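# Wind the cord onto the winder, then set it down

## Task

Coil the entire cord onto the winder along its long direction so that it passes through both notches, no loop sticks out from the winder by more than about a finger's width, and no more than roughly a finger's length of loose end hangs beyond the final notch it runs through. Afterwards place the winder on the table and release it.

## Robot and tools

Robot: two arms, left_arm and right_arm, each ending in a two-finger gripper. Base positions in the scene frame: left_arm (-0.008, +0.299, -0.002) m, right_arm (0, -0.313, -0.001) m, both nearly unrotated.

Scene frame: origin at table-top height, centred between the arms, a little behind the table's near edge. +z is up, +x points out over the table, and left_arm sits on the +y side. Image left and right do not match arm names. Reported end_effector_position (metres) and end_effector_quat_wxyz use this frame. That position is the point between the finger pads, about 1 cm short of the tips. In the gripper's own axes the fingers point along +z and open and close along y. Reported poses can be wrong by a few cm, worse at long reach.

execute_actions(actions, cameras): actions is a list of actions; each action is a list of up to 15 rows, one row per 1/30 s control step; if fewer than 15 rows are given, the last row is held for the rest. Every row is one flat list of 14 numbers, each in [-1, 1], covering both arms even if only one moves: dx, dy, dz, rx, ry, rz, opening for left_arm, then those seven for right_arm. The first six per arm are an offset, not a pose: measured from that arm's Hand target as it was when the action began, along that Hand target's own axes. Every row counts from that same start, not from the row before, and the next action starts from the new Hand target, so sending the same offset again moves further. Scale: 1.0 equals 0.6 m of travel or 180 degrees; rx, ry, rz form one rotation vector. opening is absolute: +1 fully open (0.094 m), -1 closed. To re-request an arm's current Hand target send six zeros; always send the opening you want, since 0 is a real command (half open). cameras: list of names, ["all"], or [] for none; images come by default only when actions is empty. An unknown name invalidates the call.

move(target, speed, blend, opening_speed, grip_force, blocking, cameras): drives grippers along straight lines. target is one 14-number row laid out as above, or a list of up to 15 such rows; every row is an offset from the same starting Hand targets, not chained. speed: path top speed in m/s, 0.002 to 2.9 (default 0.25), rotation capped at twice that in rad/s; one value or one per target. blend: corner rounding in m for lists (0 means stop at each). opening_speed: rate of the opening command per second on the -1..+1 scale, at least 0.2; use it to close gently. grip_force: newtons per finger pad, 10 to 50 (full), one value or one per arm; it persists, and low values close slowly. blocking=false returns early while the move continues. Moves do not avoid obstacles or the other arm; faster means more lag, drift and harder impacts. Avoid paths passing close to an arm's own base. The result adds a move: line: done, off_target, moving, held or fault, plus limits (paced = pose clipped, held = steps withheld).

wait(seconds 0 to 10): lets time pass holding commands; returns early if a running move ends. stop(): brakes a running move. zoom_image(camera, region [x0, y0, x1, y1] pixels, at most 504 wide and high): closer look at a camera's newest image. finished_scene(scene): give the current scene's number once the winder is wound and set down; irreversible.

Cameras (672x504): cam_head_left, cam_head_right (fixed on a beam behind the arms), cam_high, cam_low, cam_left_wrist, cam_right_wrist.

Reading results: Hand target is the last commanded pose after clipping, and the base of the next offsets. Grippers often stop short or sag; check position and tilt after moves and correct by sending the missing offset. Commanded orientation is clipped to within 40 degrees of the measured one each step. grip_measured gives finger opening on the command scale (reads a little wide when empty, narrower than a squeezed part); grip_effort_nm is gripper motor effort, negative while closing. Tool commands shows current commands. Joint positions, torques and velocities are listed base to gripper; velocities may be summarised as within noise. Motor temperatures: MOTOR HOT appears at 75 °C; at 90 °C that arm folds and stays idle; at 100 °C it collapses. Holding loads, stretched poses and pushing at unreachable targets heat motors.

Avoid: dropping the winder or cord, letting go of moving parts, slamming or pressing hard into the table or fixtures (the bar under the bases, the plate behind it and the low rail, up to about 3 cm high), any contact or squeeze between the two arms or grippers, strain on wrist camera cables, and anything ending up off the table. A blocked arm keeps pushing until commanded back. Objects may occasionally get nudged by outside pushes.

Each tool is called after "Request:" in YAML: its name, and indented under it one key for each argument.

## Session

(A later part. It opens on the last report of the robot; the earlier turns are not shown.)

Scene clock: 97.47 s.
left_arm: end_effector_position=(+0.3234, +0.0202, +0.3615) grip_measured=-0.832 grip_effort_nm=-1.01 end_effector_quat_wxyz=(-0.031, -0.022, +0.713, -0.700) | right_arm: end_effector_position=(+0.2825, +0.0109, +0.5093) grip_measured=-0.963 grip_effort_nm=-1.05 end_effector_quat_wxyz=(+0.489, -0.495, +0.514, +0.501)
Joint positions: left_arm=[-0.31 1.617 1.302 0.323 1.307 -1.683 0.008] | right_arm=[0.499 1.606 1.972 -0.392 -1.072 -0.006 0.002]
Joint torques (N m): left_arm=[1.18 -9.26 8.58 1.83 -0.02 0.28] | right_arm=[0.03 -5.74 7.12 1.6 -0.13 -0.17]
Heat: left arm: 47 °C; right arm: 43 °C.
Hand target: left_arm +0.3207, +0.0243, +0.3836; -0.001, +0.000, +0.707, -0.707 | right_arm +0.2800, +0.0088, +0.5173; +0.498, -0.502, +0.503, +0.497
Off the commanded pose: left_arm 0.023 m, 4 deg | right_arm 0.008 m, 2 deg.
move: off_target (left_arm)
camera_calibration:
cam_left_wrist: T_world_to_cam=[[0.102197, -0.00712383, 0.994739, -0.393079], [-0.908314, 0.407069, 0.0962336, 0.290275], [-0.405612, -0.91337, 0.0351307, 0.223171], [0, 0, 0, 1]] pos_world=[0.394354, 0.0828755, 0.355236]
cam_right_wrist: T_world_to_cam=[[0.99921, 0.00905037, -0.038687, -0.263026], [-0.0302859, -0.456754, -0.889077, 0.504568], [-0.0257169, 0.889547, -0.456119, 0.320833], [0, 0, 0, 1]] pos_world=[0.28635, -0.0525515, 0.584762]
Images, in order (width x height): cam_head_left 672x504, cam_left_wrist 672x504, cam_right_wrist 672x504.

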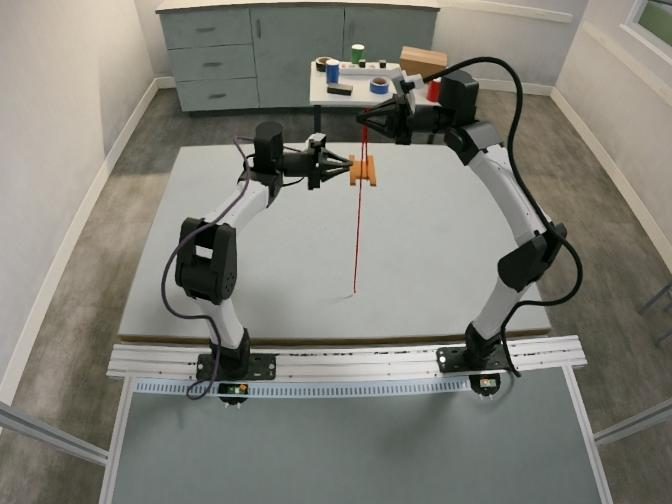

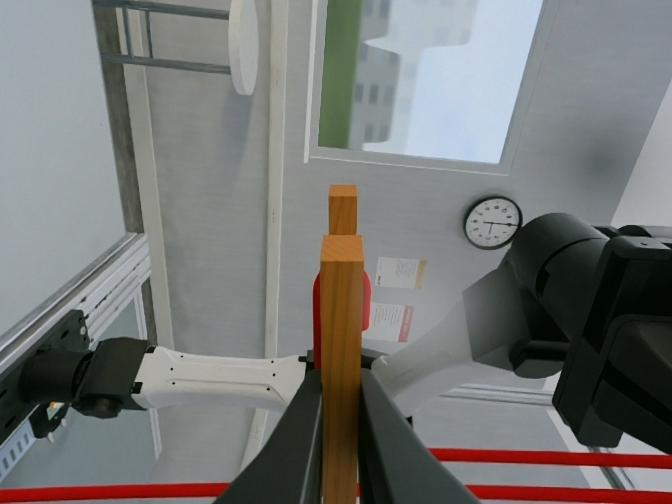

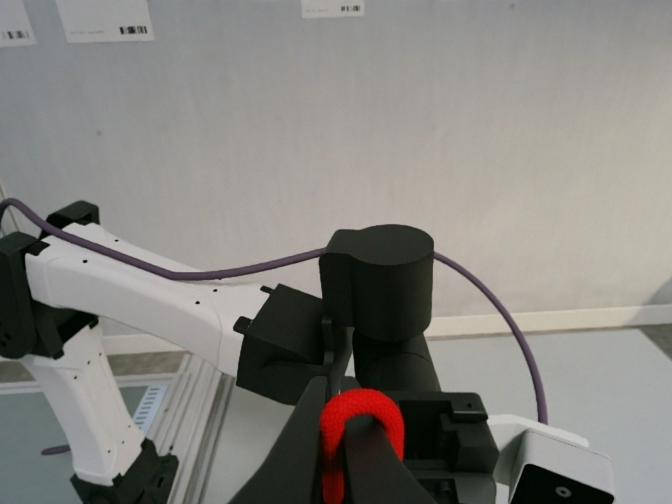

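Request:
move:
  target:
    - [0,0,0,0,0,0,-1,0.0955,-0.175,0,0,0,0,-1]
    - [0,0,0,0,0,0,-1,0.254,-0.23,0,0,0,0,-1]
    - [0,0,0,0,0,0,-1,0.37,-0.192,0,0,0,0,-1]
    - [0,0,0,0,0,0,-1,0.404,-0.117,0,0,0,0,-1]
  blend: [0.03,0.03,0.03,0]
  speed: 0.2
  cameras: ["cam_right_wrist","cam_left_wrist","cam_head_left"]

Scene clock: 100.40 s.
left_arm: end_effector_position=(+0.3296, +0.0250, +0.3439) grip_measured=-0.832 grip_effort_nm=-1.01 end_effector_quat_wxyz=(-0.055, -0.071, +0.724, -0.684) | right_arm: end_effector_position=(+0.3521, +0.0016, +0.2962) grip_measured=-0.964 grip_effort_nm=-1.05 end_effector_quat_wxyz=(+0.525, -0.511, +0.479, +0.484)
Joint positions: left_arm=[-0.297 1.617 1.302 0.176 1.287 -1.645 0.008] | right_arm=[0.388 1.723 1.165 0.624 -1.183 -0.028 0.002]
Joint torques (N m): left_arm=[0.24 -10.15 9.26 2.76 0.28 0.32] | right_arm=[1.28 -6.27 3.88 1.16 0.09 -0.02]
Heat: left arm: 46 °C; right arm: 43 °C.
Hand target: left_arm +0.3207, +0.0243, +0.3837; -0.001, +0.000, +0.707, -0.707 | right_arm +0.3503, +0.0065, +0.2749; +0.498, -0.502, +0.503, +0.497
Off the commanded pose: left_arm 0.041 m, 11 deg | right_arm 0.022 m, 5 deg.
move: off_target (left_arm, right_arm); blend cut to 0.0247 m at target 3
camera_calibration:
cam_left_wrist: T_world_to_cam=[[0.204086, -0.0408584, 0.9781, -0.403091], [-0.90659, 0.369106, 0.204584, 0.25885], [-0.369381, -0.928489, 0.0382875, 0.218194], [0, 0, 0, 1]] pos_world=[0.397533, 0.0905779, 0.332953]
cam_right_wrist: T_world_to_cam=[[0.997712, 0.00858525, 0.0670665, -0.371458], [0.0643732, -0.424009, -0.903367, 0.283856], [0.0206812, 0.905617, -0.423591, 0.207637], [0, 0, 0, 1]] pos_world=[0.348041, -0.0644931, 0.369292]
Images, in order (width x height): cam_head_left 672x504, cam_left_wrist 672x504, cam_right_wrist 672x504.

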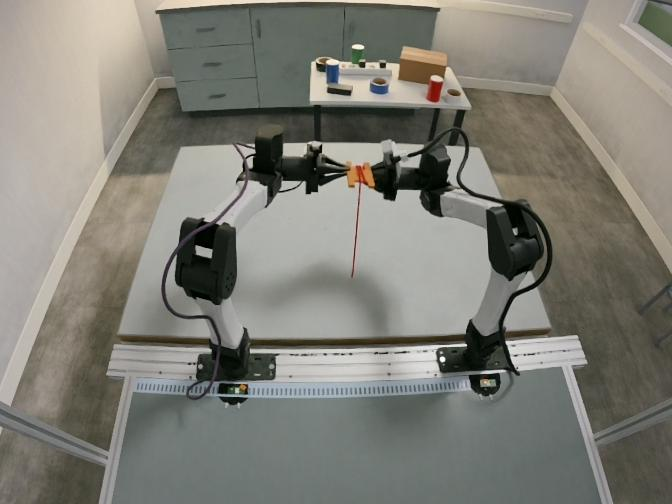

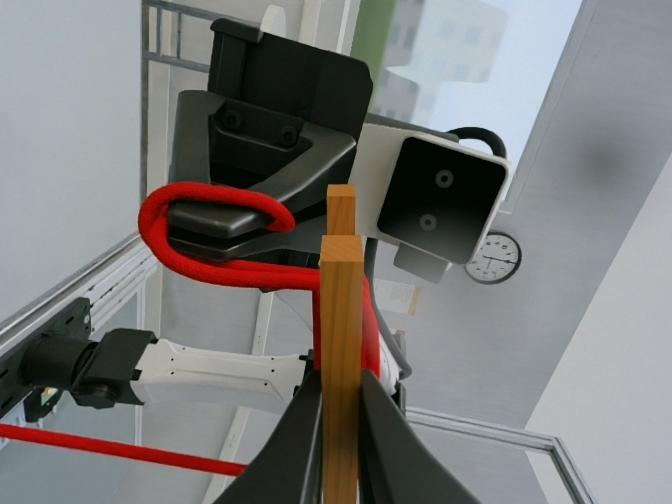

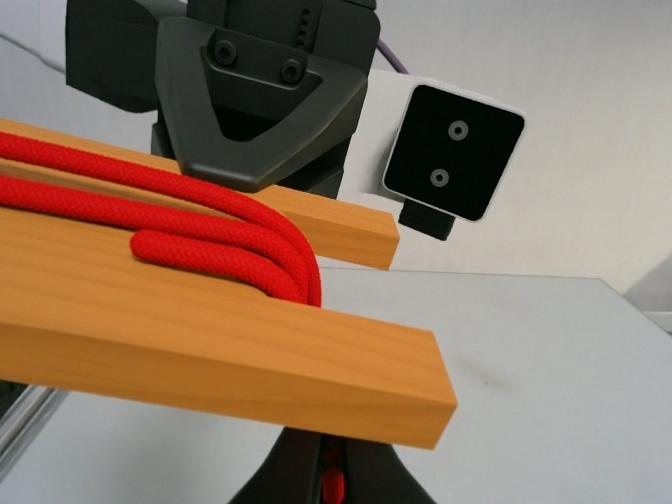

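Request:
move:
  target:
    - [0,0,0,0,0,0,-1,-0.04,-0.075,0,0,0,0,-1]
    - [0,0,0,0,0,0,-1,-0.163,-0.113,0,0,0,0,-1]
    - [0,0,0,0,0,0,-1,-0.313,-0.058,0,0,0,0,-1]
    - [0,0,0,0,0,0,-1,-0.397,0.117,0,0,0,0,-1]
    - [0,0,0,0,0,0,-1,-0.305,0.267,0,0,0,0,-1]
  blend: [0.02,0.03,0.03,0.03,0]
  speed: 0.22
  cameras: ["cam_head_left","cam_left_wrist"]

Scene clock: 104.33 s.
left_arm: end_effector_position=(+0.3288, +0.0248, +0.3585) grip_measured=-0.832 grip_effort_nm=-1.01 end_effector_quat_wxyz=(-0.022, -0.030, +0.715, -0.698) | right_arm: end_effector_position=(+0.1930, +0.0089, +0.4561) grip_measured=-0.964 grip_effort_nm=-1.04 end_effector_quat_wxyz=(+0.493, -0.502, +0.507, +0.497)
Joint positions: left_arm=[-0.296 1.617 1.302 0.296 1.297 -1.655 0.008] | right_arm=[0.668 1.231 1.415 -0.204 -0.909 -0.023 0.002]
Joint torques (N m): left_arm=[0.12 -9.36 8.59 2.08 0.11 0.03] | right_arm=[0.87 -4.18 4.7 1.83 0.06 -0.03]
Heat: left arm: 46 °C; right arm: 43 °C.
Hand target: left_arm +0.3207, +0.0243, +0.3837; -0.001, +0.000, +0.707, -0.707 | right_arm +0.1901, +0.0084, +0.4578; +0.498, -0.502, +0.503, +0.497
Off the commanded pose: left_arm 0.026 m, 4 deg | right_arm 0.004 m, 1 deg.
move: off_target (left_arm)
camera_calibration:
cam_left_wrist: T_world_to_cam=[[0.100164, -0.011252, 0.994907, -0.389831], [-0.917948, 0.384716, 0.0967672, 0.297217], [-0.383846, -0.922966, 0.0282061, 0.225357], [0, 0, 0, 1]] pos_world=[0.39838, 0.0892665, 0.352728]
Images, in order (width x height): cam_head_left 672x504, cam_left_wrist 672x504.

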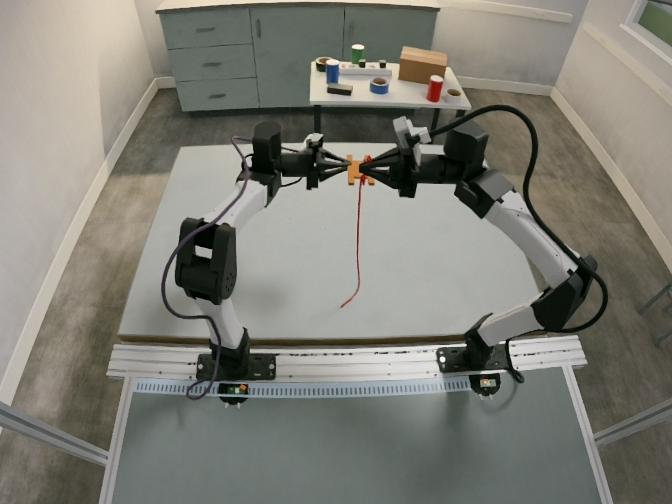

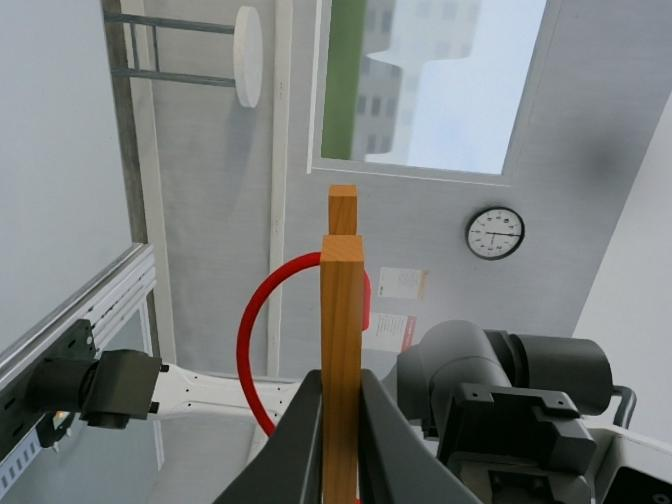

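Request:
move:
  target:
    - [0,0,0,0,0,0,-1,0.016,-0.017,-0.144,0,0,0,-1]
    - [0,0,0,0,0,0,-1,0,-0.167,-0.178,0,0,0,-1]
    - [0,0,0,0,0,0,-1,0.05,-0.283,-0.178,0,0,0,-1]
    - [0,0,0,0,0,0,-1,0.075,-0.35,-0.094,0,0,0,-1]
    - [0,0,0,0,0,0,-1,0.108,-0.367,0,0,0,0,-1]
    - [0,0,0,0,0,0,-1,0.175,-0.375,0,0,0,0,-1]
    - [0,0,0,0,0,0,-1,0.233,-0.325,0,0,0,0,-1]
  blend: [0.03,0.03,0.03,0.03,0.02,0.02,0]
  speed: 0.2
  cameras: ["cam_head_left","cam_left_wrist","cam_right_wrist"]

Scene clock: 108.03 s.
left_arm: end_effector_position=(+0.3288, +0.0248, +0.3585) grip_measured=-0.832 grip_effort_nm=-1.00 end_effector_quat_wxyz=(-0.022, -0.030, +0.715, -0.698) | right_arm: end_effector_position=(+0.3901, +0.0070, +0.3118) grip_measured=-0.964 grip_effort_nm=-1.05 end_effector_quat_wxyz=(+0.491, -0.501, +0.508, +0.500)
Joint positions: left_arm=[-0.296 1.617 1.302 0.296 1.297 -1.655 0.008] | right_arm=[0.364 1.837 1.428 0.373 -1.216 -0.032 0.002]
Joint torques (N m): left_arm=[0.16 -9.39 8.65 2.08 0.11 0.04] | right_arm=[0.65 -10.73 4.89 1.67 0.07 0.02]
Heat: left arm: 46 °C; right arm: 43 °C.
Hand target: left_arm +0.3207, +0.0243, +0.3837; -0.001, +0.000, +0.707, -0.707 | right_arm +0.3851, +0.0068, +0.3180; +0.498, -0.502, +0.503, +0.497
Off the commanded pose: left_arm 0.026 m, 4 deg | right_arm 0.008 m, 1 deg.
move: off_target (left_arm)
camera_calibration:
cam_left_wrist: T_world_to_cam=[[0.100164, -0.011252, 0.994907, -0.389831], [-0.917948, 0.384716, 0.0967672, 0.297217], [-0.383846, -0.922966, 0.0282061, 0.225357], [0, 0, 0, 1]] pos_world=[0.39838, 0.0892665, 0.352728]
cam_right_wrist: T_world_to_cam=[[0.999533, 0.0193, -0.0237014, -0.382961], [-0.0122679, -0.456916, -0.889425, 0.32354], [-0.0279954, 0.889301, -0.456465, 0.237897], [0, 0, 0, 1]] pos_world=[0.393411, -0.0563402, 0.387279]
Images, in order (width x height): cam_head_left 672x504, cam_left_wrist 672x504, cam_right_wrist 672x504.

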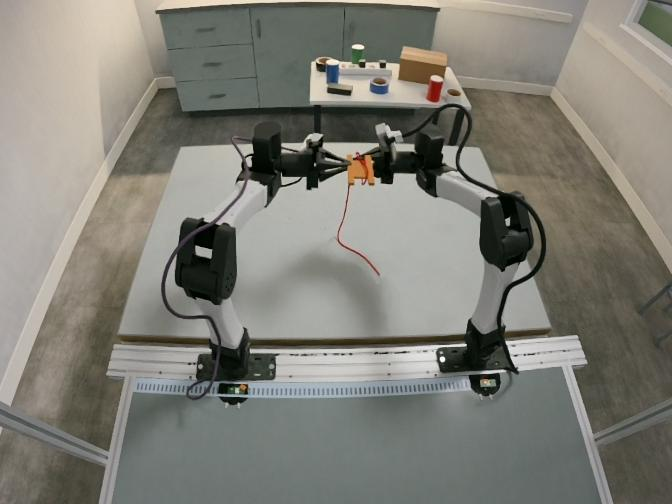

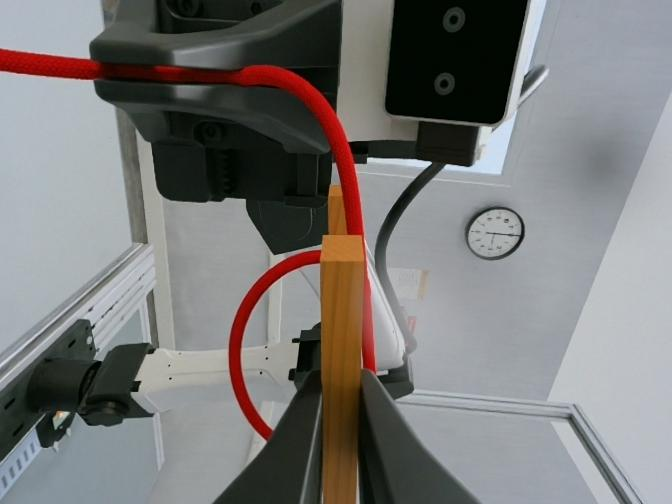

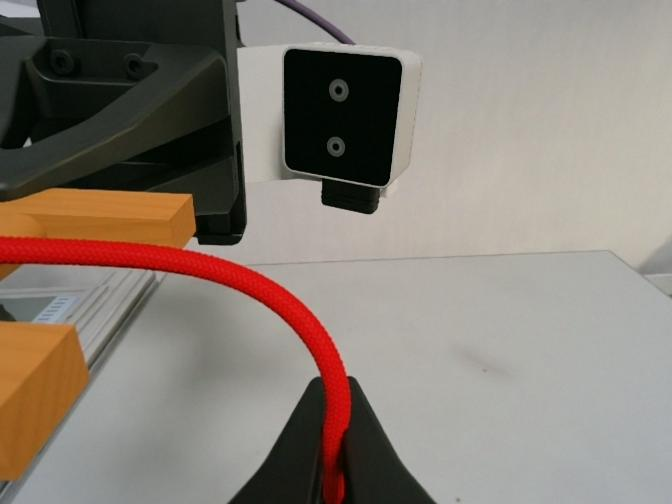

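Request:
zoom_image:
  camera: "cam_head_left"
  region: [320, 140, 400, 200]

Scaled by 6.300 from the camera's 672x504 image, which has a finer 960x720 frame.

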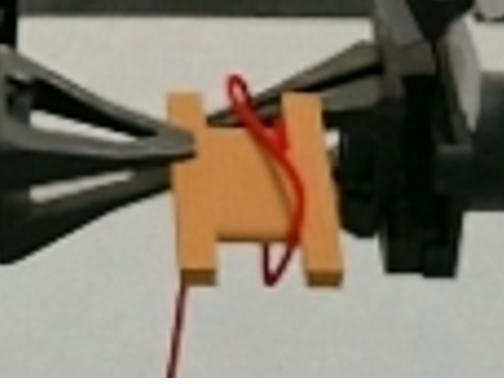

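Request:
move:
  target:
    - [0,0,0,0,0,0,-1,0.043,0,0,0,0,0,-1]
    - [0,0,0,0,0,0,-1,0.082,0.062,0,0,0,0,-1]
    - [0,0,0,0,0,0,-1,0.082,0.065,0.003,0,0,0,-0.4]
    - [0,0,0,0,0,0,-1,0.397,0.07,0.003,0,0,0,-0.4]
    - [0,0,0,0,0,0,-1,0.397,0.07,0.003,0,0,0,-1]
  blend: [0.02,0,0,0,0]
  speed: 0.2
  cameras: ["cam_head_left","cam_left_wrist","cam_right_wrist"]

Scene clock: 112.90 s.
left_arm: end_effector_position=(+0.3288, +0.0248, +0.3585) grip_measured=-0.832 grip_effort_nm=-1.01 end_effector_quat_wxyz=(-0.022, -0.030, +0.715, -0.698) | right_arm: end_effector_position=(+0.3456, +0.0045, +0.0816) grip_measured=-0.986 grip_effort_nm=-0.79 end_effector_quat_wxyz=(+0.494, -0.501, +0.507, +0.497)
Joint positions: left_arm=[-0.296 1.617 1.302 0.296 1.297 -1.655 0.008] | right_arm=[0.4 2.246 0.903 1.312 -1.176 -0.034 0.001]
Joint torques (N m): left_arm=[0.18 -9.35 8.58 2.08 0.1 0.05] | right_arm=[0.92 -8.09 2.88 1.92 0.04 0.02]
Heat: left arm: 46 °C; right arm: 43 °C.
Hand target: left_arm +0.3207, +0.0243, +0.3837; -0.001, +0.000, +0.707, -0.707 | right_arm +0.3432, +0.0063, +0.0798; +0.498, -0.502, +0.503, +0.497
Off the commanded pose: left_arm 0.026 m, 4 deg | right_arm 0.004 m, 1 deg.
move: off_target (left_arm); blend cut to 0.0129 m at target 1; target 3's new opening was sent with right_arm's hand 0.011 m and 1 deg from that target
camera_calibration:
cam_left_wrist: T_world_to_cam=[[0.100164, -0.011252, 0.994907, -0.389831], [-0.917948, 0.384716, 0.0967672, 0.297217], [-0.383846, -0.922966, 0.0282061, 0.225357], [0, 0, 0, 1]] pos_world=[0.39838, 0.0892665, 0.352728]
cam_right_wrist: T_world_to_cam=[[0.99974, 0.0151769, -0.0170147, -0.34452], [-0.0082139, -0.456403, -0.889735, 0.115721], [-0.021269, 0.889644, -0.45616, 0.131503], [0, 0, 0, 1]] pos_world=[0.348178, -0.0589467, 0.157086]
Images, in order (width x height): cam_head_left 672x504, cam_left_wrist 672x504, cam_right_wrist 672x504.

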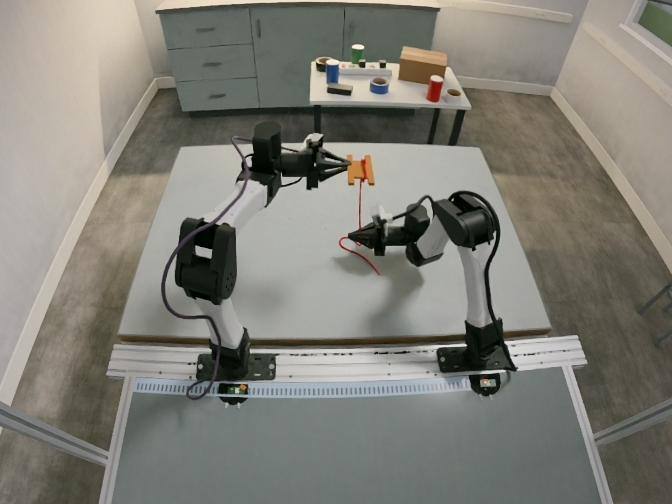

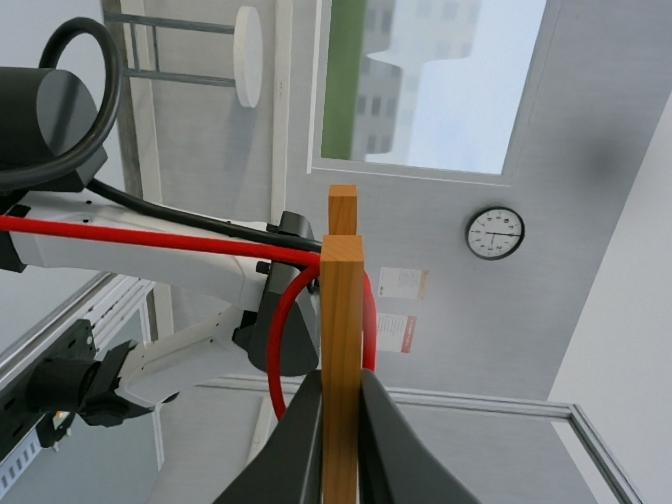

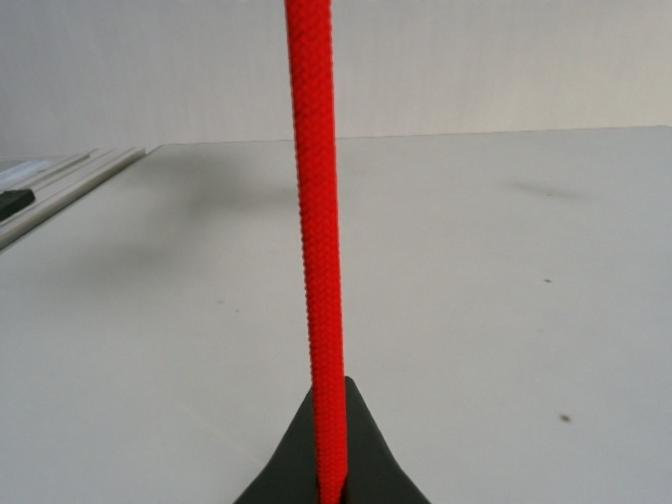

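Request:
move:
  target:
    - [0,0,0,0,0,0,-1,-0.112,0.222,0,0,0,0,-1]
    - [0,0,0,0,0,0,-1,-0.295,0.355,0,0,0,0,-1]
    - [0,0,0,0,0,0,-1,-0.479,0.372,0,0,0,0,-1]
    - [0,0,0,0,0,0,-1,-0.637,0.289,0,0,0,0,-1]
    - [0,0,0,0,0,0,-1,-0.645,0.272,-0.177,0,0,0,-1]
    - [0,0,0,0,0,0,-1,-0.679,0.105,-0.227,0,0,0,-1]
    - [0,0,0,0,0,0,-1,-0.629,-0.045,-0.21,0,0,0,-1]
    - [0,0,0,0,0,0,-1,-0.579,-0.128,-0.11,0,0,0,-1]
    - [0,0,0,0,0,0,-1,-0.545,-0.145,0,0,0,0,-1]
    - [0,0,0,0,0,0,-1,-0.462,-0.145,0,0,0,0,-1]
  blend: [0.04,0.04,0.04,0.03,0.03,0.03,0.03,0.03,0.02,0]
  speed: 0.22
  cameras: ["cam_head_left","cam_left_wrist","cam_right_wrist"]

Request:
zoom_image:
  camera: "cam_head_left"
  region: [320, 140, 400, 200]

Scene clock: 119.07 s.
left_arm: end_effector_position=(+0.3279, +0.0234, +0.3624) grip_measured=-0.832 grip_effort_nm=-1.01 end_effector_quat_wxyz=(-0.020, -0.026, +0.713, -0.700) | right_arm: end_effector_position=(+0.4289, +0.0105, +0.3573) grip_measured=-0.986 grip_effort_nm=-0.79 end_effector_quat_wxyz=(+0.494, -0.505, +0.502, +0.500)
Joint positions: left_arm=[-0.3 1.617 1.307 0.311 1.296 -1.666 0.008] | right_arm=[0.341 1.977 1.792 0.161 -1.247 -0.034 0.001]
Joint torques (N m): left_arm=[0.49 -9.25 8.21 1.94 0.1 0.12] | right_arm=[0.03 -10.33 5.08 1.64 0.05 0]
Heat: left arm: 46 °C; right arm: 44 °C.
Hand target: left_arm +0.3208, +0.0244, +0.3837; -0.001, +0.000, +0.707, -0.707 | right_arm +0.4300, +0.0091, +0.3571; +0.498, -0.502, +0.502, +0.497
Off the commanded pose: left_arm 0.023 m, 4 deg | right_arm 0.002 m, 1 deg.
move: off_target (left_arm)
camera_calibration:
cam_left_wrist: T_world_to_cam=[[0.0914177, -0.00618879, 0.995793, -0.39125], [-0.917446, 0.388313, 0.0866384, 0.300016], [-0.387216, -0.921507, 0.0298208, 0.224075], [0, 0, 0, 1]] pos_world=[0.397781, 0.0875652, 0.356929]
cam_right_wrist: T_world_to_cam=[[0.999608, 0.0259305, -0.0105406, -0.425564], [0.00233185, -0.452408, -0.891808, 0.360594], [-0.0278937, 0.891434, -0.452291, 0.255121], [0, 0, 0, 1]] pos_world=[0.431673, -0.0532528, 0.432484]
Images, in order (width x height): cam_head_left 672x504, cam_left_wrist 672x504, cam_right_wrist 672x504.

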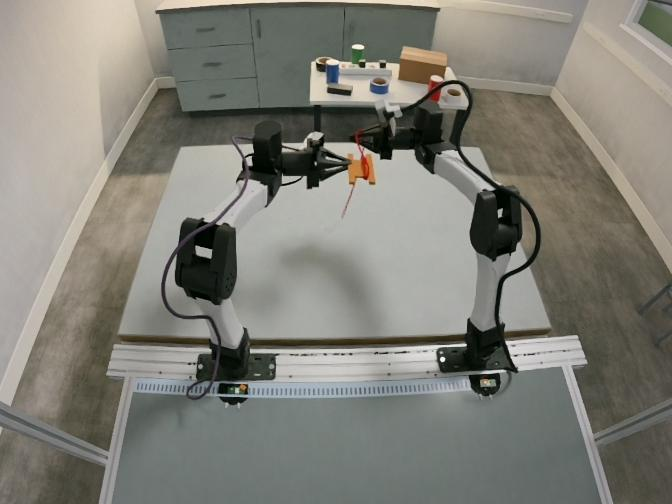

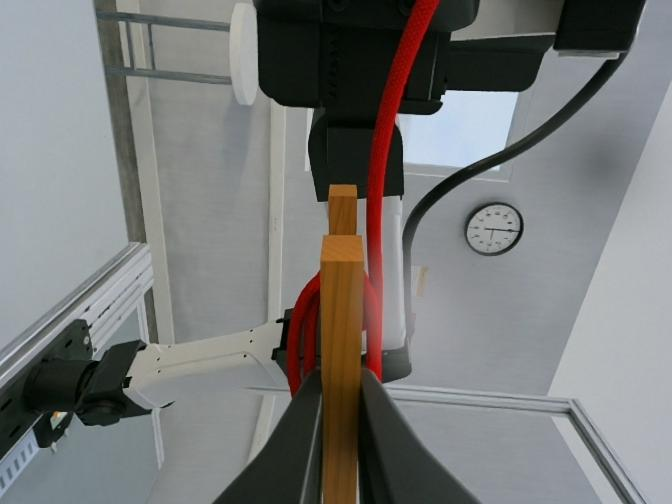

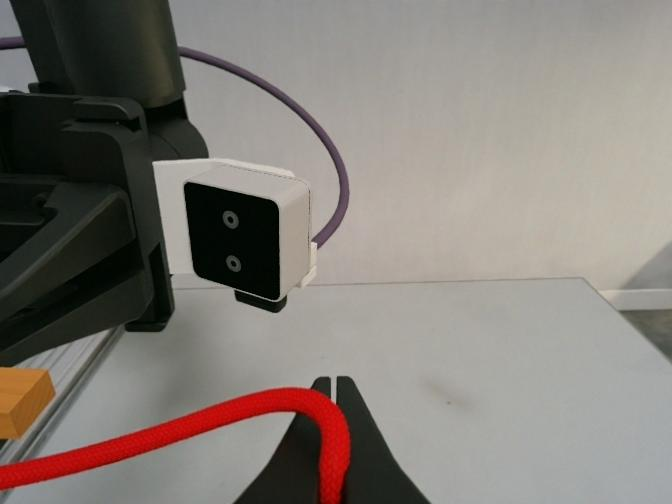

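Scaled by 6.300 from the camera's 672x504 image, which has a finer 960x720 frame.

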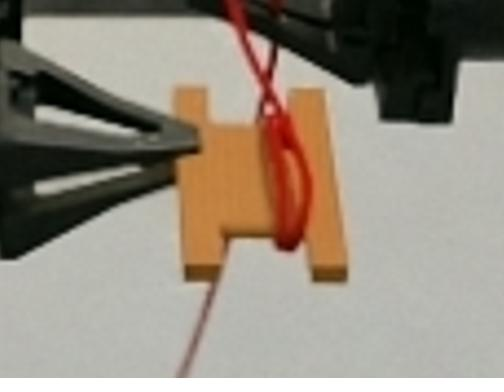

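Request:
move:
  target:
    - [0,0,0,0,0,0,-1,0.117,0.058,0,0,0,0,-1]
    - [0,0,0,0,0,0,-1,0.195,0.135,0,0,0,0,-1]
    - [0,0,0,0,0,0,-1,0.225,0.14,0,0,0,0,-1]
  blend: [0.02,0,0]
  speed: 0.2
  cameras: ["cam_left_wrist","cam_head_left"]

Scene clock: 121.60 s.
left_arm: end_effector_position=(+0.3278, +0.0234, +0.3619) grip_measured=-0.832 grip_effort_nm=-1.01 end_effector_quat_wxyz=(-0.022, -0.026, +0.714, -0.700) | right_arm: end_effector_position=(+0.3465, +0.0061, +0.2306) grip_measured=-0.986 grip_effort_nm=-0.78 end_effector_quat_wxyz=(+0.503, -0.507, +0.496, +0.495)
Joint positions: left_arm=[-0.3 1.617 1.307 0.307 1.298 -1.666 0.008] | right_arm=[0.403 1.812 1.025 0.789 -1.178 -0.032 0.001]
Joint torques (N m): left_arm=[0.49 -9.28 8.23 1.98 0.09 0.13] | right_arm=[0.7 -6.87 4.27 1.65 0.13 0]
Heat: left arm: 46 °C; right arm: 44 °C.
Hand target: left_arm +0.3208, +0.0244, +0.3837; -0.001, +0.000, +0.707, -0.707 | right_arm +0.3461, +0.0078, +0.2222; +0.498, -0.502, +0.502, +0.497
Off the commanded pose: left_arm 0.023 m, 4 deg | right_arm 0.009 m, 1 deg.
move: off_target (left_arm)
camera_calibration:
cam_left_wrist: T_world_to_cam=[[0.0950975, -0.00735793, 0.995441, -0.391771], [-0.916711, 0.389177, 0.0904529, 0.298202], [-0.388068, -0.921134, 0.0302647, 0.224074], [0, 0, 0, 1]] pos_world=[0.397578, 0.0874663, 0.35623]
Images, in order (width x height): cam_head_left 672x504, cam_left_wrist 672x504.

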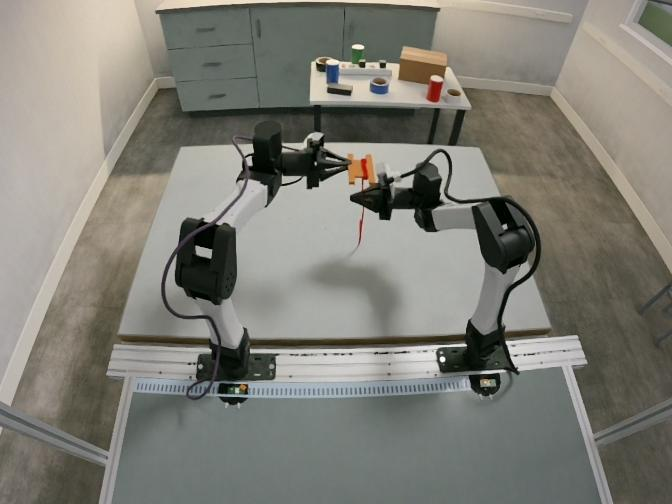

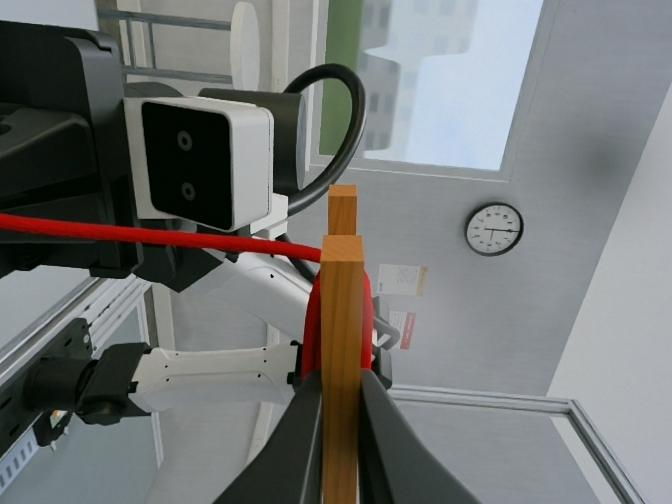

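Request:
move:
  target:
    - [0,0,0,0,0,0,-1,0,0,0,0,0,0,-0.4]
    - [0,-0.075,0,0,0,0,-1,0.1,0.003,0,0,0,0,-0.4]
    - [0,-0.075,0,0,0,0,-1,0.245,0.003,0,0,0,0,-0.4]
  speed: 0.2
  cameras: ["cam_right_wrist","cam_head_left","cam_high"]

Request:
zoom_image:
  camera: "cam_head_left"
  region: [310, 130, 420, 280]

Scene clock: 125.33 s.
left_arm: end_effector_position=(+0.3248, +0.0227, +0.4122) grip_measured=-0.832 grip_effort_nm=-1.00 end_effector_quat_wxyz=(-0.016, -0.019, +0.711, -0.703) | right_arm: end_effector_position=(+0.3442, +0.0051, +0.0761) grip_measured=-0.402 grip_effort_nm=0.06 end_effector_quat_wxyz=(+0.491, -0.502, +0.508, +0.499)
Joint positions: left_arm=[-0.3 1.617 1.491 0.159 1.3 -1.681 0.008] | right_arm=[0.403 2.263 0.903 1.322 -1.178 -0.035 0.028]
Joint torques (N m): left_arm=[0.72 -7.62 9.02 1.71 0.07 0.23] | right_arm=[0.64 -7.9 3.34 1.9 -0.01 0]
Heat: left arm: 46 °C; right arm: 44 °C.
Hand target: left_arm +0.3208, +0.0244, +0.4286; -0.001, +0.000, +0.707, -0.707 | right_arm +0.3444, +0.0064, +0.0751; +0.498, -0.502, +0.503, +0.497
Off the commanded pose: left_arm 0.017 m, 3 deg | right_arm 0.002 m, 1 deg.
move: off_target (left_arm)
camera_calibration:
cam_right_wrist: T_world_to_cam=[[0.99958, 0.0193621, -0.0215436, -0.342862], [-0.010274, -0.458407, -0.888683, 0.111809], [-0.0270825, 0.888531, -0.458016, 0.130582], [0, 0, 0, 1]] pos_world=[0.347403, -0.0581335, 0.151785]
Images, in order (width x height): cam_head_left 672x504, cam_high 672x504, cam_right_wrist 672x504.

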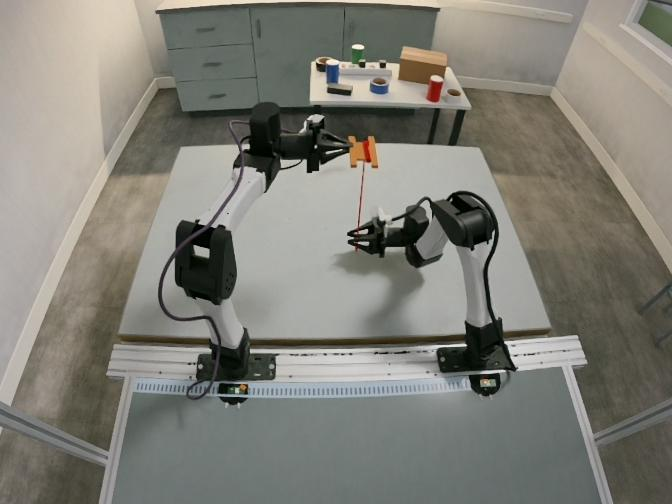

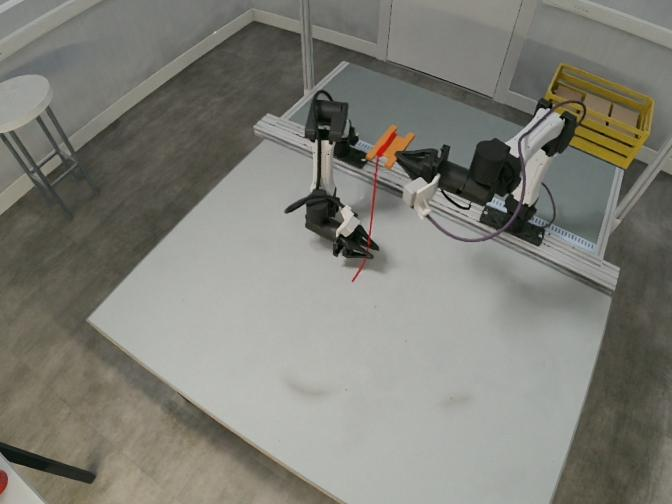

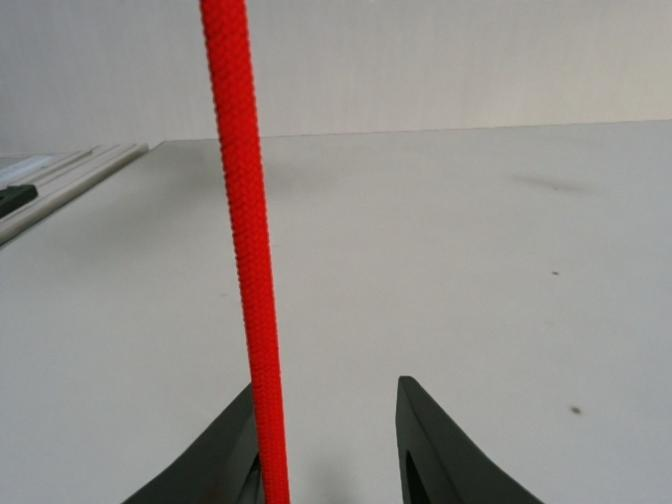

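Scaled by 3.360 from the camera's 672x504 image, which has a finer 960x720 frame.

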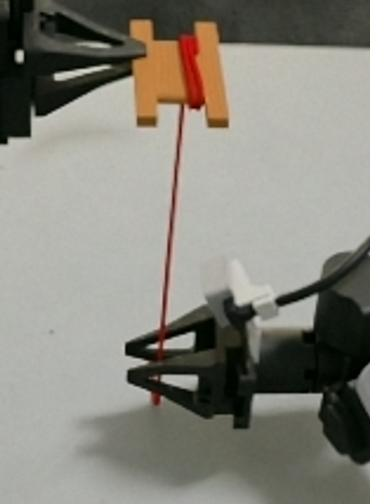

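Request:
move:
  target:
    - [0,0,0,0,0,0,-1,0,0,0,0,0,0,0.2]
    - [0,0,0,0,0,0,-1,0,0.017,0,0,0,0,0.2]
    - [0,0,0,0,0,0,-1,0,0.017,0,0,0,0,-1]
  cameras: ["cam_right_wrist"]

Scene clock: 127.60 s.
left_arm: end_effector_position=(+0.3248, +0.0227, +0.4122) grip_measured=-0.832 grip_effort_nm=-1.01 end_effector_quat_wxyz=(-0.016, -0.019, +0.711, -0.703) | right_arm: end_effector_position=(+0.3361, +0.0051, +0.0714) grip_measured=-0.980 grip_effort_nm=-1.01 end_effector_quat_wxyz=(+0.487, -0.501, +0.511, +0.501)
Joint positions: left_arm=[-0.3 1.617 1.491 0.159 1.3 -1.681 0.008] | right_arm=[0.411 2.263 0.872 1.344 -1.17 -0.033 0.001]
Joint torques (N m): left_arm=[0.68 -7.6 9.01 1.71 0.08 0.23] | right_arm=[0.99 -9.2 2.35 1.99 0.09 0]
Heat: left arm: 46 °C; right arm: 44 °C.
Hand target: left_arm +0.3208, +0.0244, +0.4287; -0.001, +0.000, +0.707, -0.707 | right_arm +0.3342, +0.0063, +0.0751; +0.498, -0.502, +0.503, +0.497
Off the commanded pose: left_arm 0.017 m, 3 deg | right_arm 0.004 m, 2 deg.
move: off_target (left_arm)
camera_calibration:
cam_right_wrist: T_world_to_cam=[[0.99928, 0.0200188, -0.0322278, -0.333897], [-0.0193352, -0.462145, -0.886593, 0.110433], [-0.0326425, 0.886578, -0.461425, 0.130318], [0, 0, 0, 1]] pos_world=[0.340046, -0.0578164, 0.147281]
Images, in order (width x height): cam_right_wrist 672x504.

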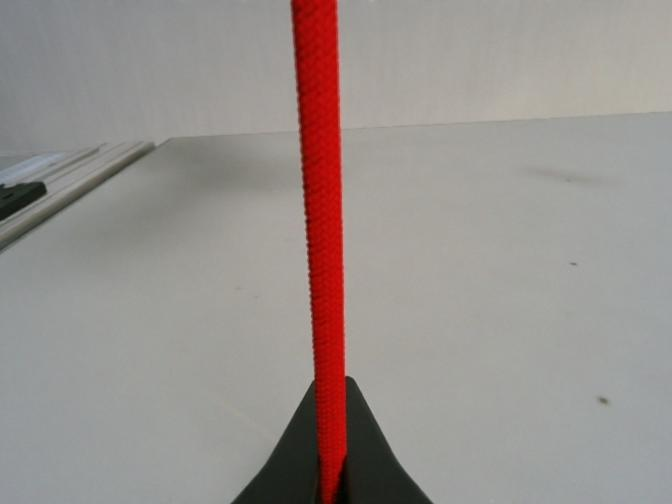

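Request:
move:
  target:
    - [0,0,0,0,0,0,-1,-0.118,0.224,0,0,0,0,-1]
    - [0,0,0,0,0,0,-1,-0.335,0.357,0,0,0,0,-1]
    - [0,0,0,0,0,0,-1,-0.57,0.39,0,0,0,0,-1]
    - [0,0,0,0,0,0,-1,-0.793,0.307,0,0,0,0,-1]
    - [0,0,0,0,0,0,-1,-0.843,0.074,0,0,0,0,-1]
    - [0,0,0,0,0,0,-1,-0.768,-0.126,0,0,0,0,-1]
    - [0,0,0,0,0,0,-1,-0.568,-0.201,0,0,0,0,-1]
    - [0,0,0,0,0,0,-1,-0.403,-0.16,0,0,0,0,-1]
  blend: [0.04,0.04,0.04,0.04,0.04,0.04,0.03,0]
  speed: 0.22
  cameras: ["cam_head_left","cam_left_wrist","cam_right_wrist"]

Request:
zoom_image:
  camera: "cam_head_left"
  region: [310, 120, 410, 200]

Scene clock: 134.67 s.
left_arm: end_effector_position=(+0.3362, +0.0257, +0.4005) grip_measured=-0.832 grip_effort_nm=-1.00 end_effector_quat_wxyz=(-0.023, -0.062, +0.717, -0.694) | right_arm: end_effector_position=(+0.4255, +0.0090, +0.3222) grip_measured=-0.981 grip_effort_nm=-1.05 end_effector_quat_wxyz=(+0.496, -0.515, +0.486, +0.503)
Joint positions: left_arm=[-0.292 1.623 1.492 0.076 1.258 -1.668 0.008] | right_arm=[0.337 1.985 1.65 0.342 -1.278 -0.031 0.001]
Joint torques (N m): left_arm=[0.1 -8.53 9.18 2.35 0.53 0.31] | right_arm=[0.36 -10.52 4.52 1.37 0.38 -0.05]
Heat: left arm: 46 °C; right arm: 44 °C.
Hand target: left_arm +0.3207, +0.0243, +0.4287; -0.001, +0.000, +0.707, -0.707 | right_arm +0.4300, +0.0087, +0.3168; +0.498, -0.502, +0.503, +0.497
Off the commanded pose: left_arm 0.032 m, 8 deg | right_arm 0.007 m, 2 deg.
elbow stopped short (right arm): the move would have taken joint 3 (elbow) straighter than the controller allows.
move: off_target (left_arm)
camera_calibration:
cam_left_wrist: T_world_to_cam=[[0.146767, -0.0145148, 0.989065, -0.445659], [-0.92881, 0.341919, 0.142843, 0.285841], [-0.340253, -0.939617, 0.0367009, 0.21014], [0, 0, 0, 1]] pos_world=[0.4024, 0.0932485, 0.392243]
cam_right_wrist: T_world_to_cam=[[0.998471, 0.0532923, 0.0147044, -0.430356], [0.036824, -0.442729, -0.895899, 0.315208], [-0.0412345, 0.89507, -0.444014, 0.243389], [0, 0, 0, 1]] pos_world=[0.428127, -0.0553638, 0.396791]
Images, in order (width x height): cam_head_left 672x504, cam_left_wrist 672x504, cam_right_wrist 672x504.

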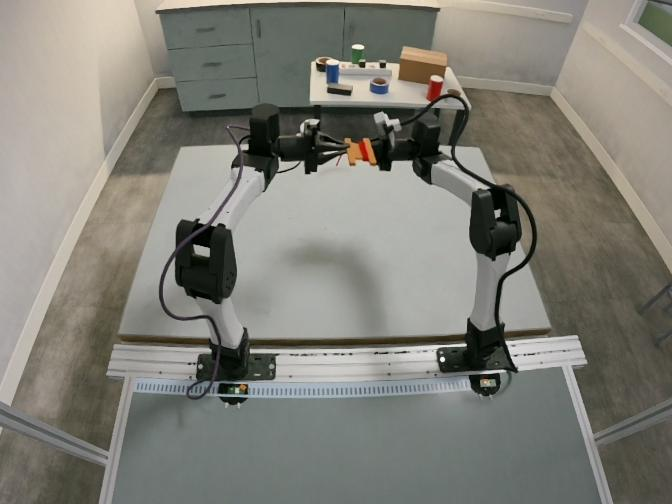

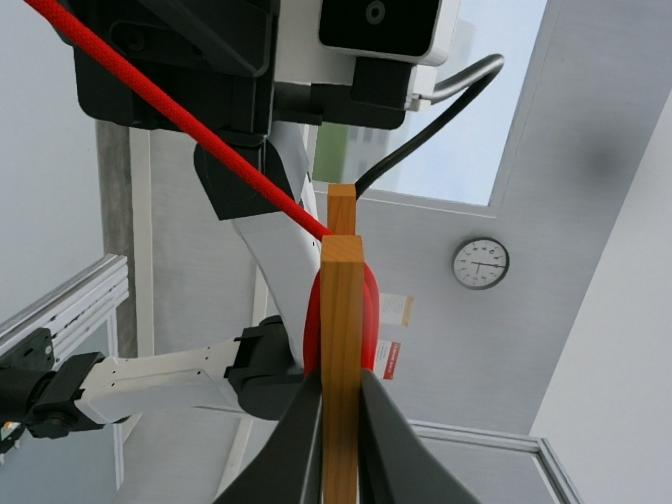

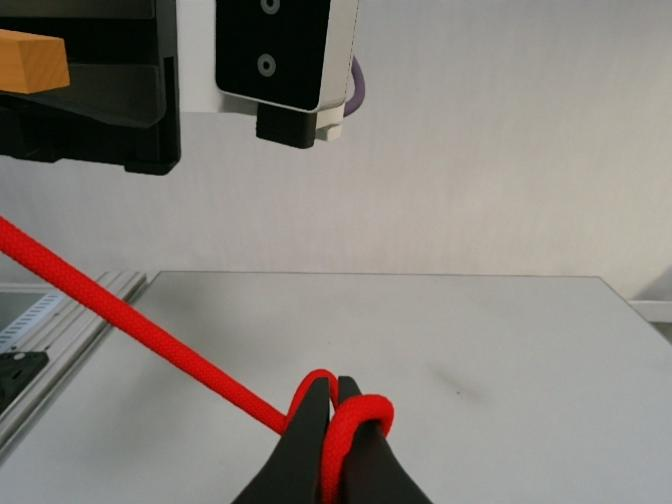

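Scaled by 5.040 from the camera's 672x504 image, which has a finer 960x720 frame.

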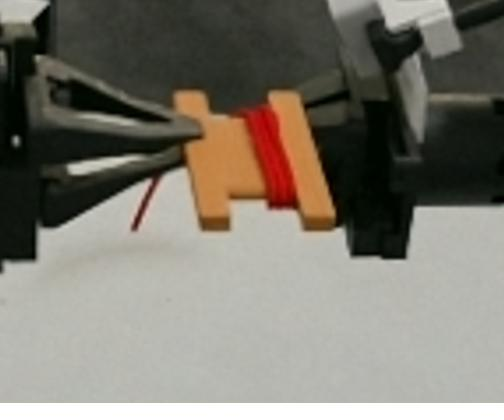

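Request:
move:
  target:
    - [0,0,0,0,0,0,-1,0,0.06,0,0,0,0,-1]
    - [0,0,0,0,0,0,-1,0,0.06,0,0,0,0,0.2]
    - [0,0,0,0,0,0,-1,0,0.06,-0.19,0,0,0,0.2]
  speed: 0.2
  cameras: ["cam_head_left","cam_left_wrist","cam_right_wrist"]

Request:
zoom_image:
  camera: "cam_head_left"
  region: [310, 120, 410, 220]

Scene clock: 138.20 s.
left_arm: end_effector_position=(+0.3284, +0.0248, +0.4051) grip_measured=-0.832 grip_effort_nm=-1.00 end_effector_quat_wxyz=(-0.026, -0.034, +0.715, -0.698) | right_arm: end_effector_position=(+0.4026, -0.1055, +0.3104) grip_measured=+0.198 grip_effort_nm=0.06 end_effector_quat_wxyz=(+0.492, -0.491, +0.514, +0.503)
Joint positions: left_arm=[-0.293 1.623 1.492 0.112 1.3 -1.667 0.008] | right_arm=[0.086 1.784 1.352 0.384 -1.48 -0.029 0.056]
Joint torques (N m): left_arm=[0.18 -8.42 8.95 2.11 0.11 0.16] | right_arm=[0.42 -10.88 4.89 1.35 -0.09 -0.27]
Heat: left arm: 46 °C; right arm: 44 °C.
Hand target: left_arm +0.3207, +0.0244, +0.4286; -0.001, +0.000, +0.707, -0.707 | right_arm +0.3940, -0.1054, +0.3180; +0.498, -0.502, +0.502, +0.497
Off the commanded pose: left_arm 0.025 m, 5 deg | right_arm 0.011 m, 2 deg.
move: off_target (left_arm, right_arm)
camera_calibration:
cam_left_wrist: T_world_to_cam=[[0.11162, -0.0107354, 0.993693, -0.439474], [-0.916861, 0.384558, 0.107144, 0.287766], [-0.383283, -0.923038, 0.0330815, 0.22171], [0, 0, 0, 1]] pos_world=[0.397873, 0.0892661, 0.398535]
cam_right_wrist: T_world_to_cam=[[0.999159, 0.00462713, -0.0407391, -0.389425], [-0.0343126, -0.449538, -0.892602, 0.281663], [-0.022444, 0.893249, -0.449002, 0.333622], [0, 0, 0, 1]] pos_world=[0.40625, -0.169588, 0.385345]
Images, in order (width x height): cam_head_left 672x504, cam_left_wrist 672x504, cam_right_wrist 672x504.

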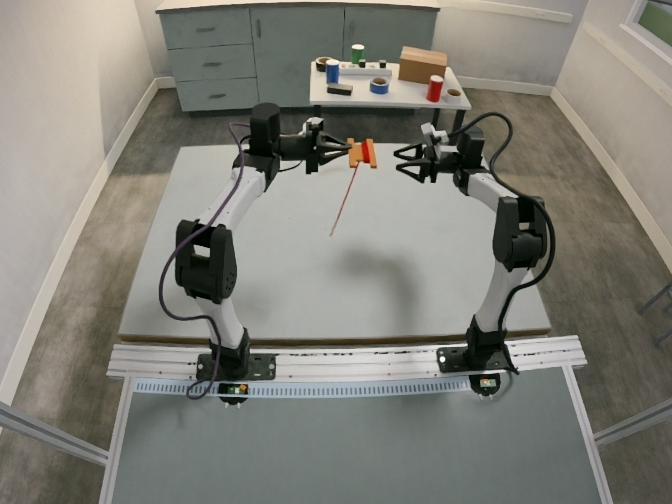

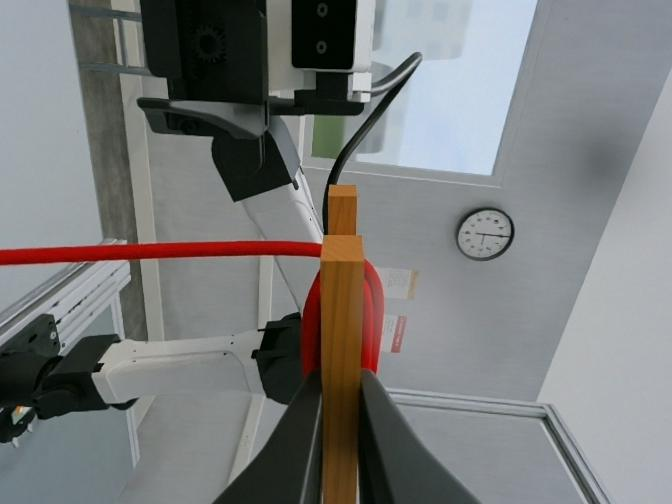

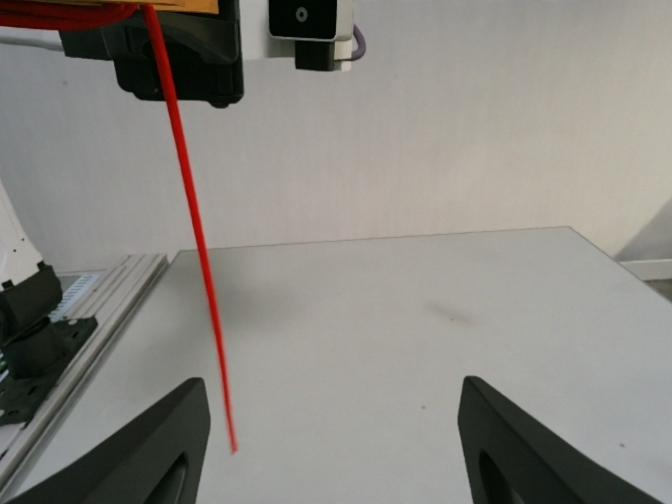

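Scaled by 5.040 from the camera's 672x504 image, which has a finer 960x720 frame.

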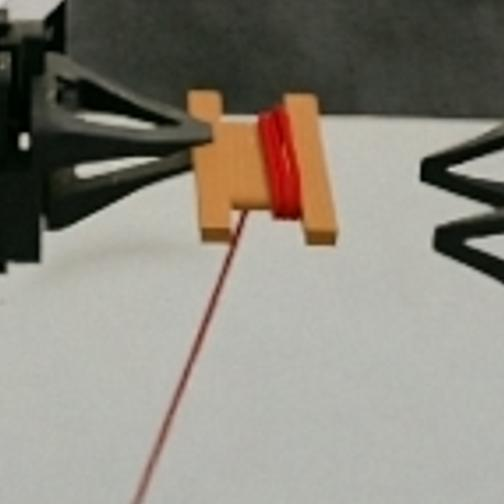

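Request:
move:
  target:
    - [0,0,0,0,0,0,-1,0.187,0.09,0,0,0,0,0.3]
    - [0,0,0,0,0,0,-1,0.187,0.09,0.184,0,0,0,0.3]
  blend: [0,0]
  speed: 0.25
  cameras: ["cam_right_wrist"]

Request:
zoom_image:
  camera: "cam_right_wrist"
  region: [150, 150, 504, 504]

Scene clock: 141.57 s.
left_arm: end_effector_position=(+0.3284, +0.0248, +0.4051) grip_measured=-0.832 grip_effort_nm=-1.01 end_effector_quat_wxyz=(-0.026, -0.034, +0.715, -0.698) | right_arm: end_effector_position=(+0.3340, +0.0021, +0.2002) grip_measured=+0.299 grip_effort_nm=0.06 end_effector_quat_wxyz=(+0.489, -0.503, +0.506, +0.501)
Joint positions: left_arm=[-0.293 1.623 1.492 0.112 1.3 -1.667 0.008] | right_arm=[0.405 1.832 0.929 0.871 -1.183 -0.031 0.061]
Joint torques (N m): left_arm=[0.24 -8.44 8.95 2.12 0.11 0.16] | right_arm=[0.39 -6.91 6.91 1.67 0.07 0]
Heat: left arm: 46 °C; right arm: 43 °C.
Hand target: left_arm +0.3207, +0.0244, +0.4286; -0.001, +0.000, +0.707, -0.707 | right_arm +0.3401, +0.0039, +0.2046; +0.498, -0.502, +0.503, +0.497
Off the commanded pose: left_arm 0.025 m, 5 deg | right_arm 0.008 m, 1 deg.
move: off_target (left_arm)
camera_calibration:
cam_right_wrist: T_world_to_cam=[[0.999418, 0.0258318, -0.0222963, -0.32969], [-0.00803182, -0.456967, -0.889448, 0.219888], [-0.0331647, 0.889109, -0.456493, 0.191575], [0, 0, 0, 1]] pos_world=[0.337618, -0.0613329, 0.275681]
Images, in order (width x height): cam_right_wrist 672x504.

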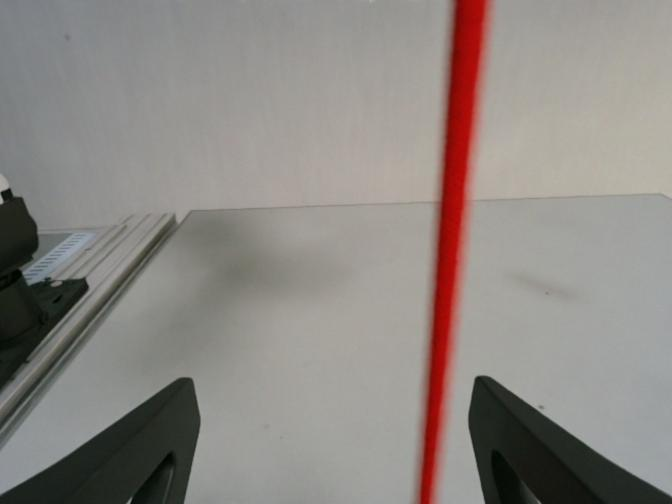

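Scaled by 1.424 from the camera's 672x504 image, which has a finer 960x720 frame.

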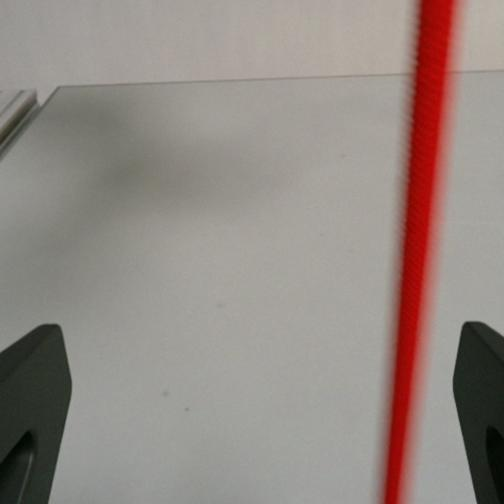

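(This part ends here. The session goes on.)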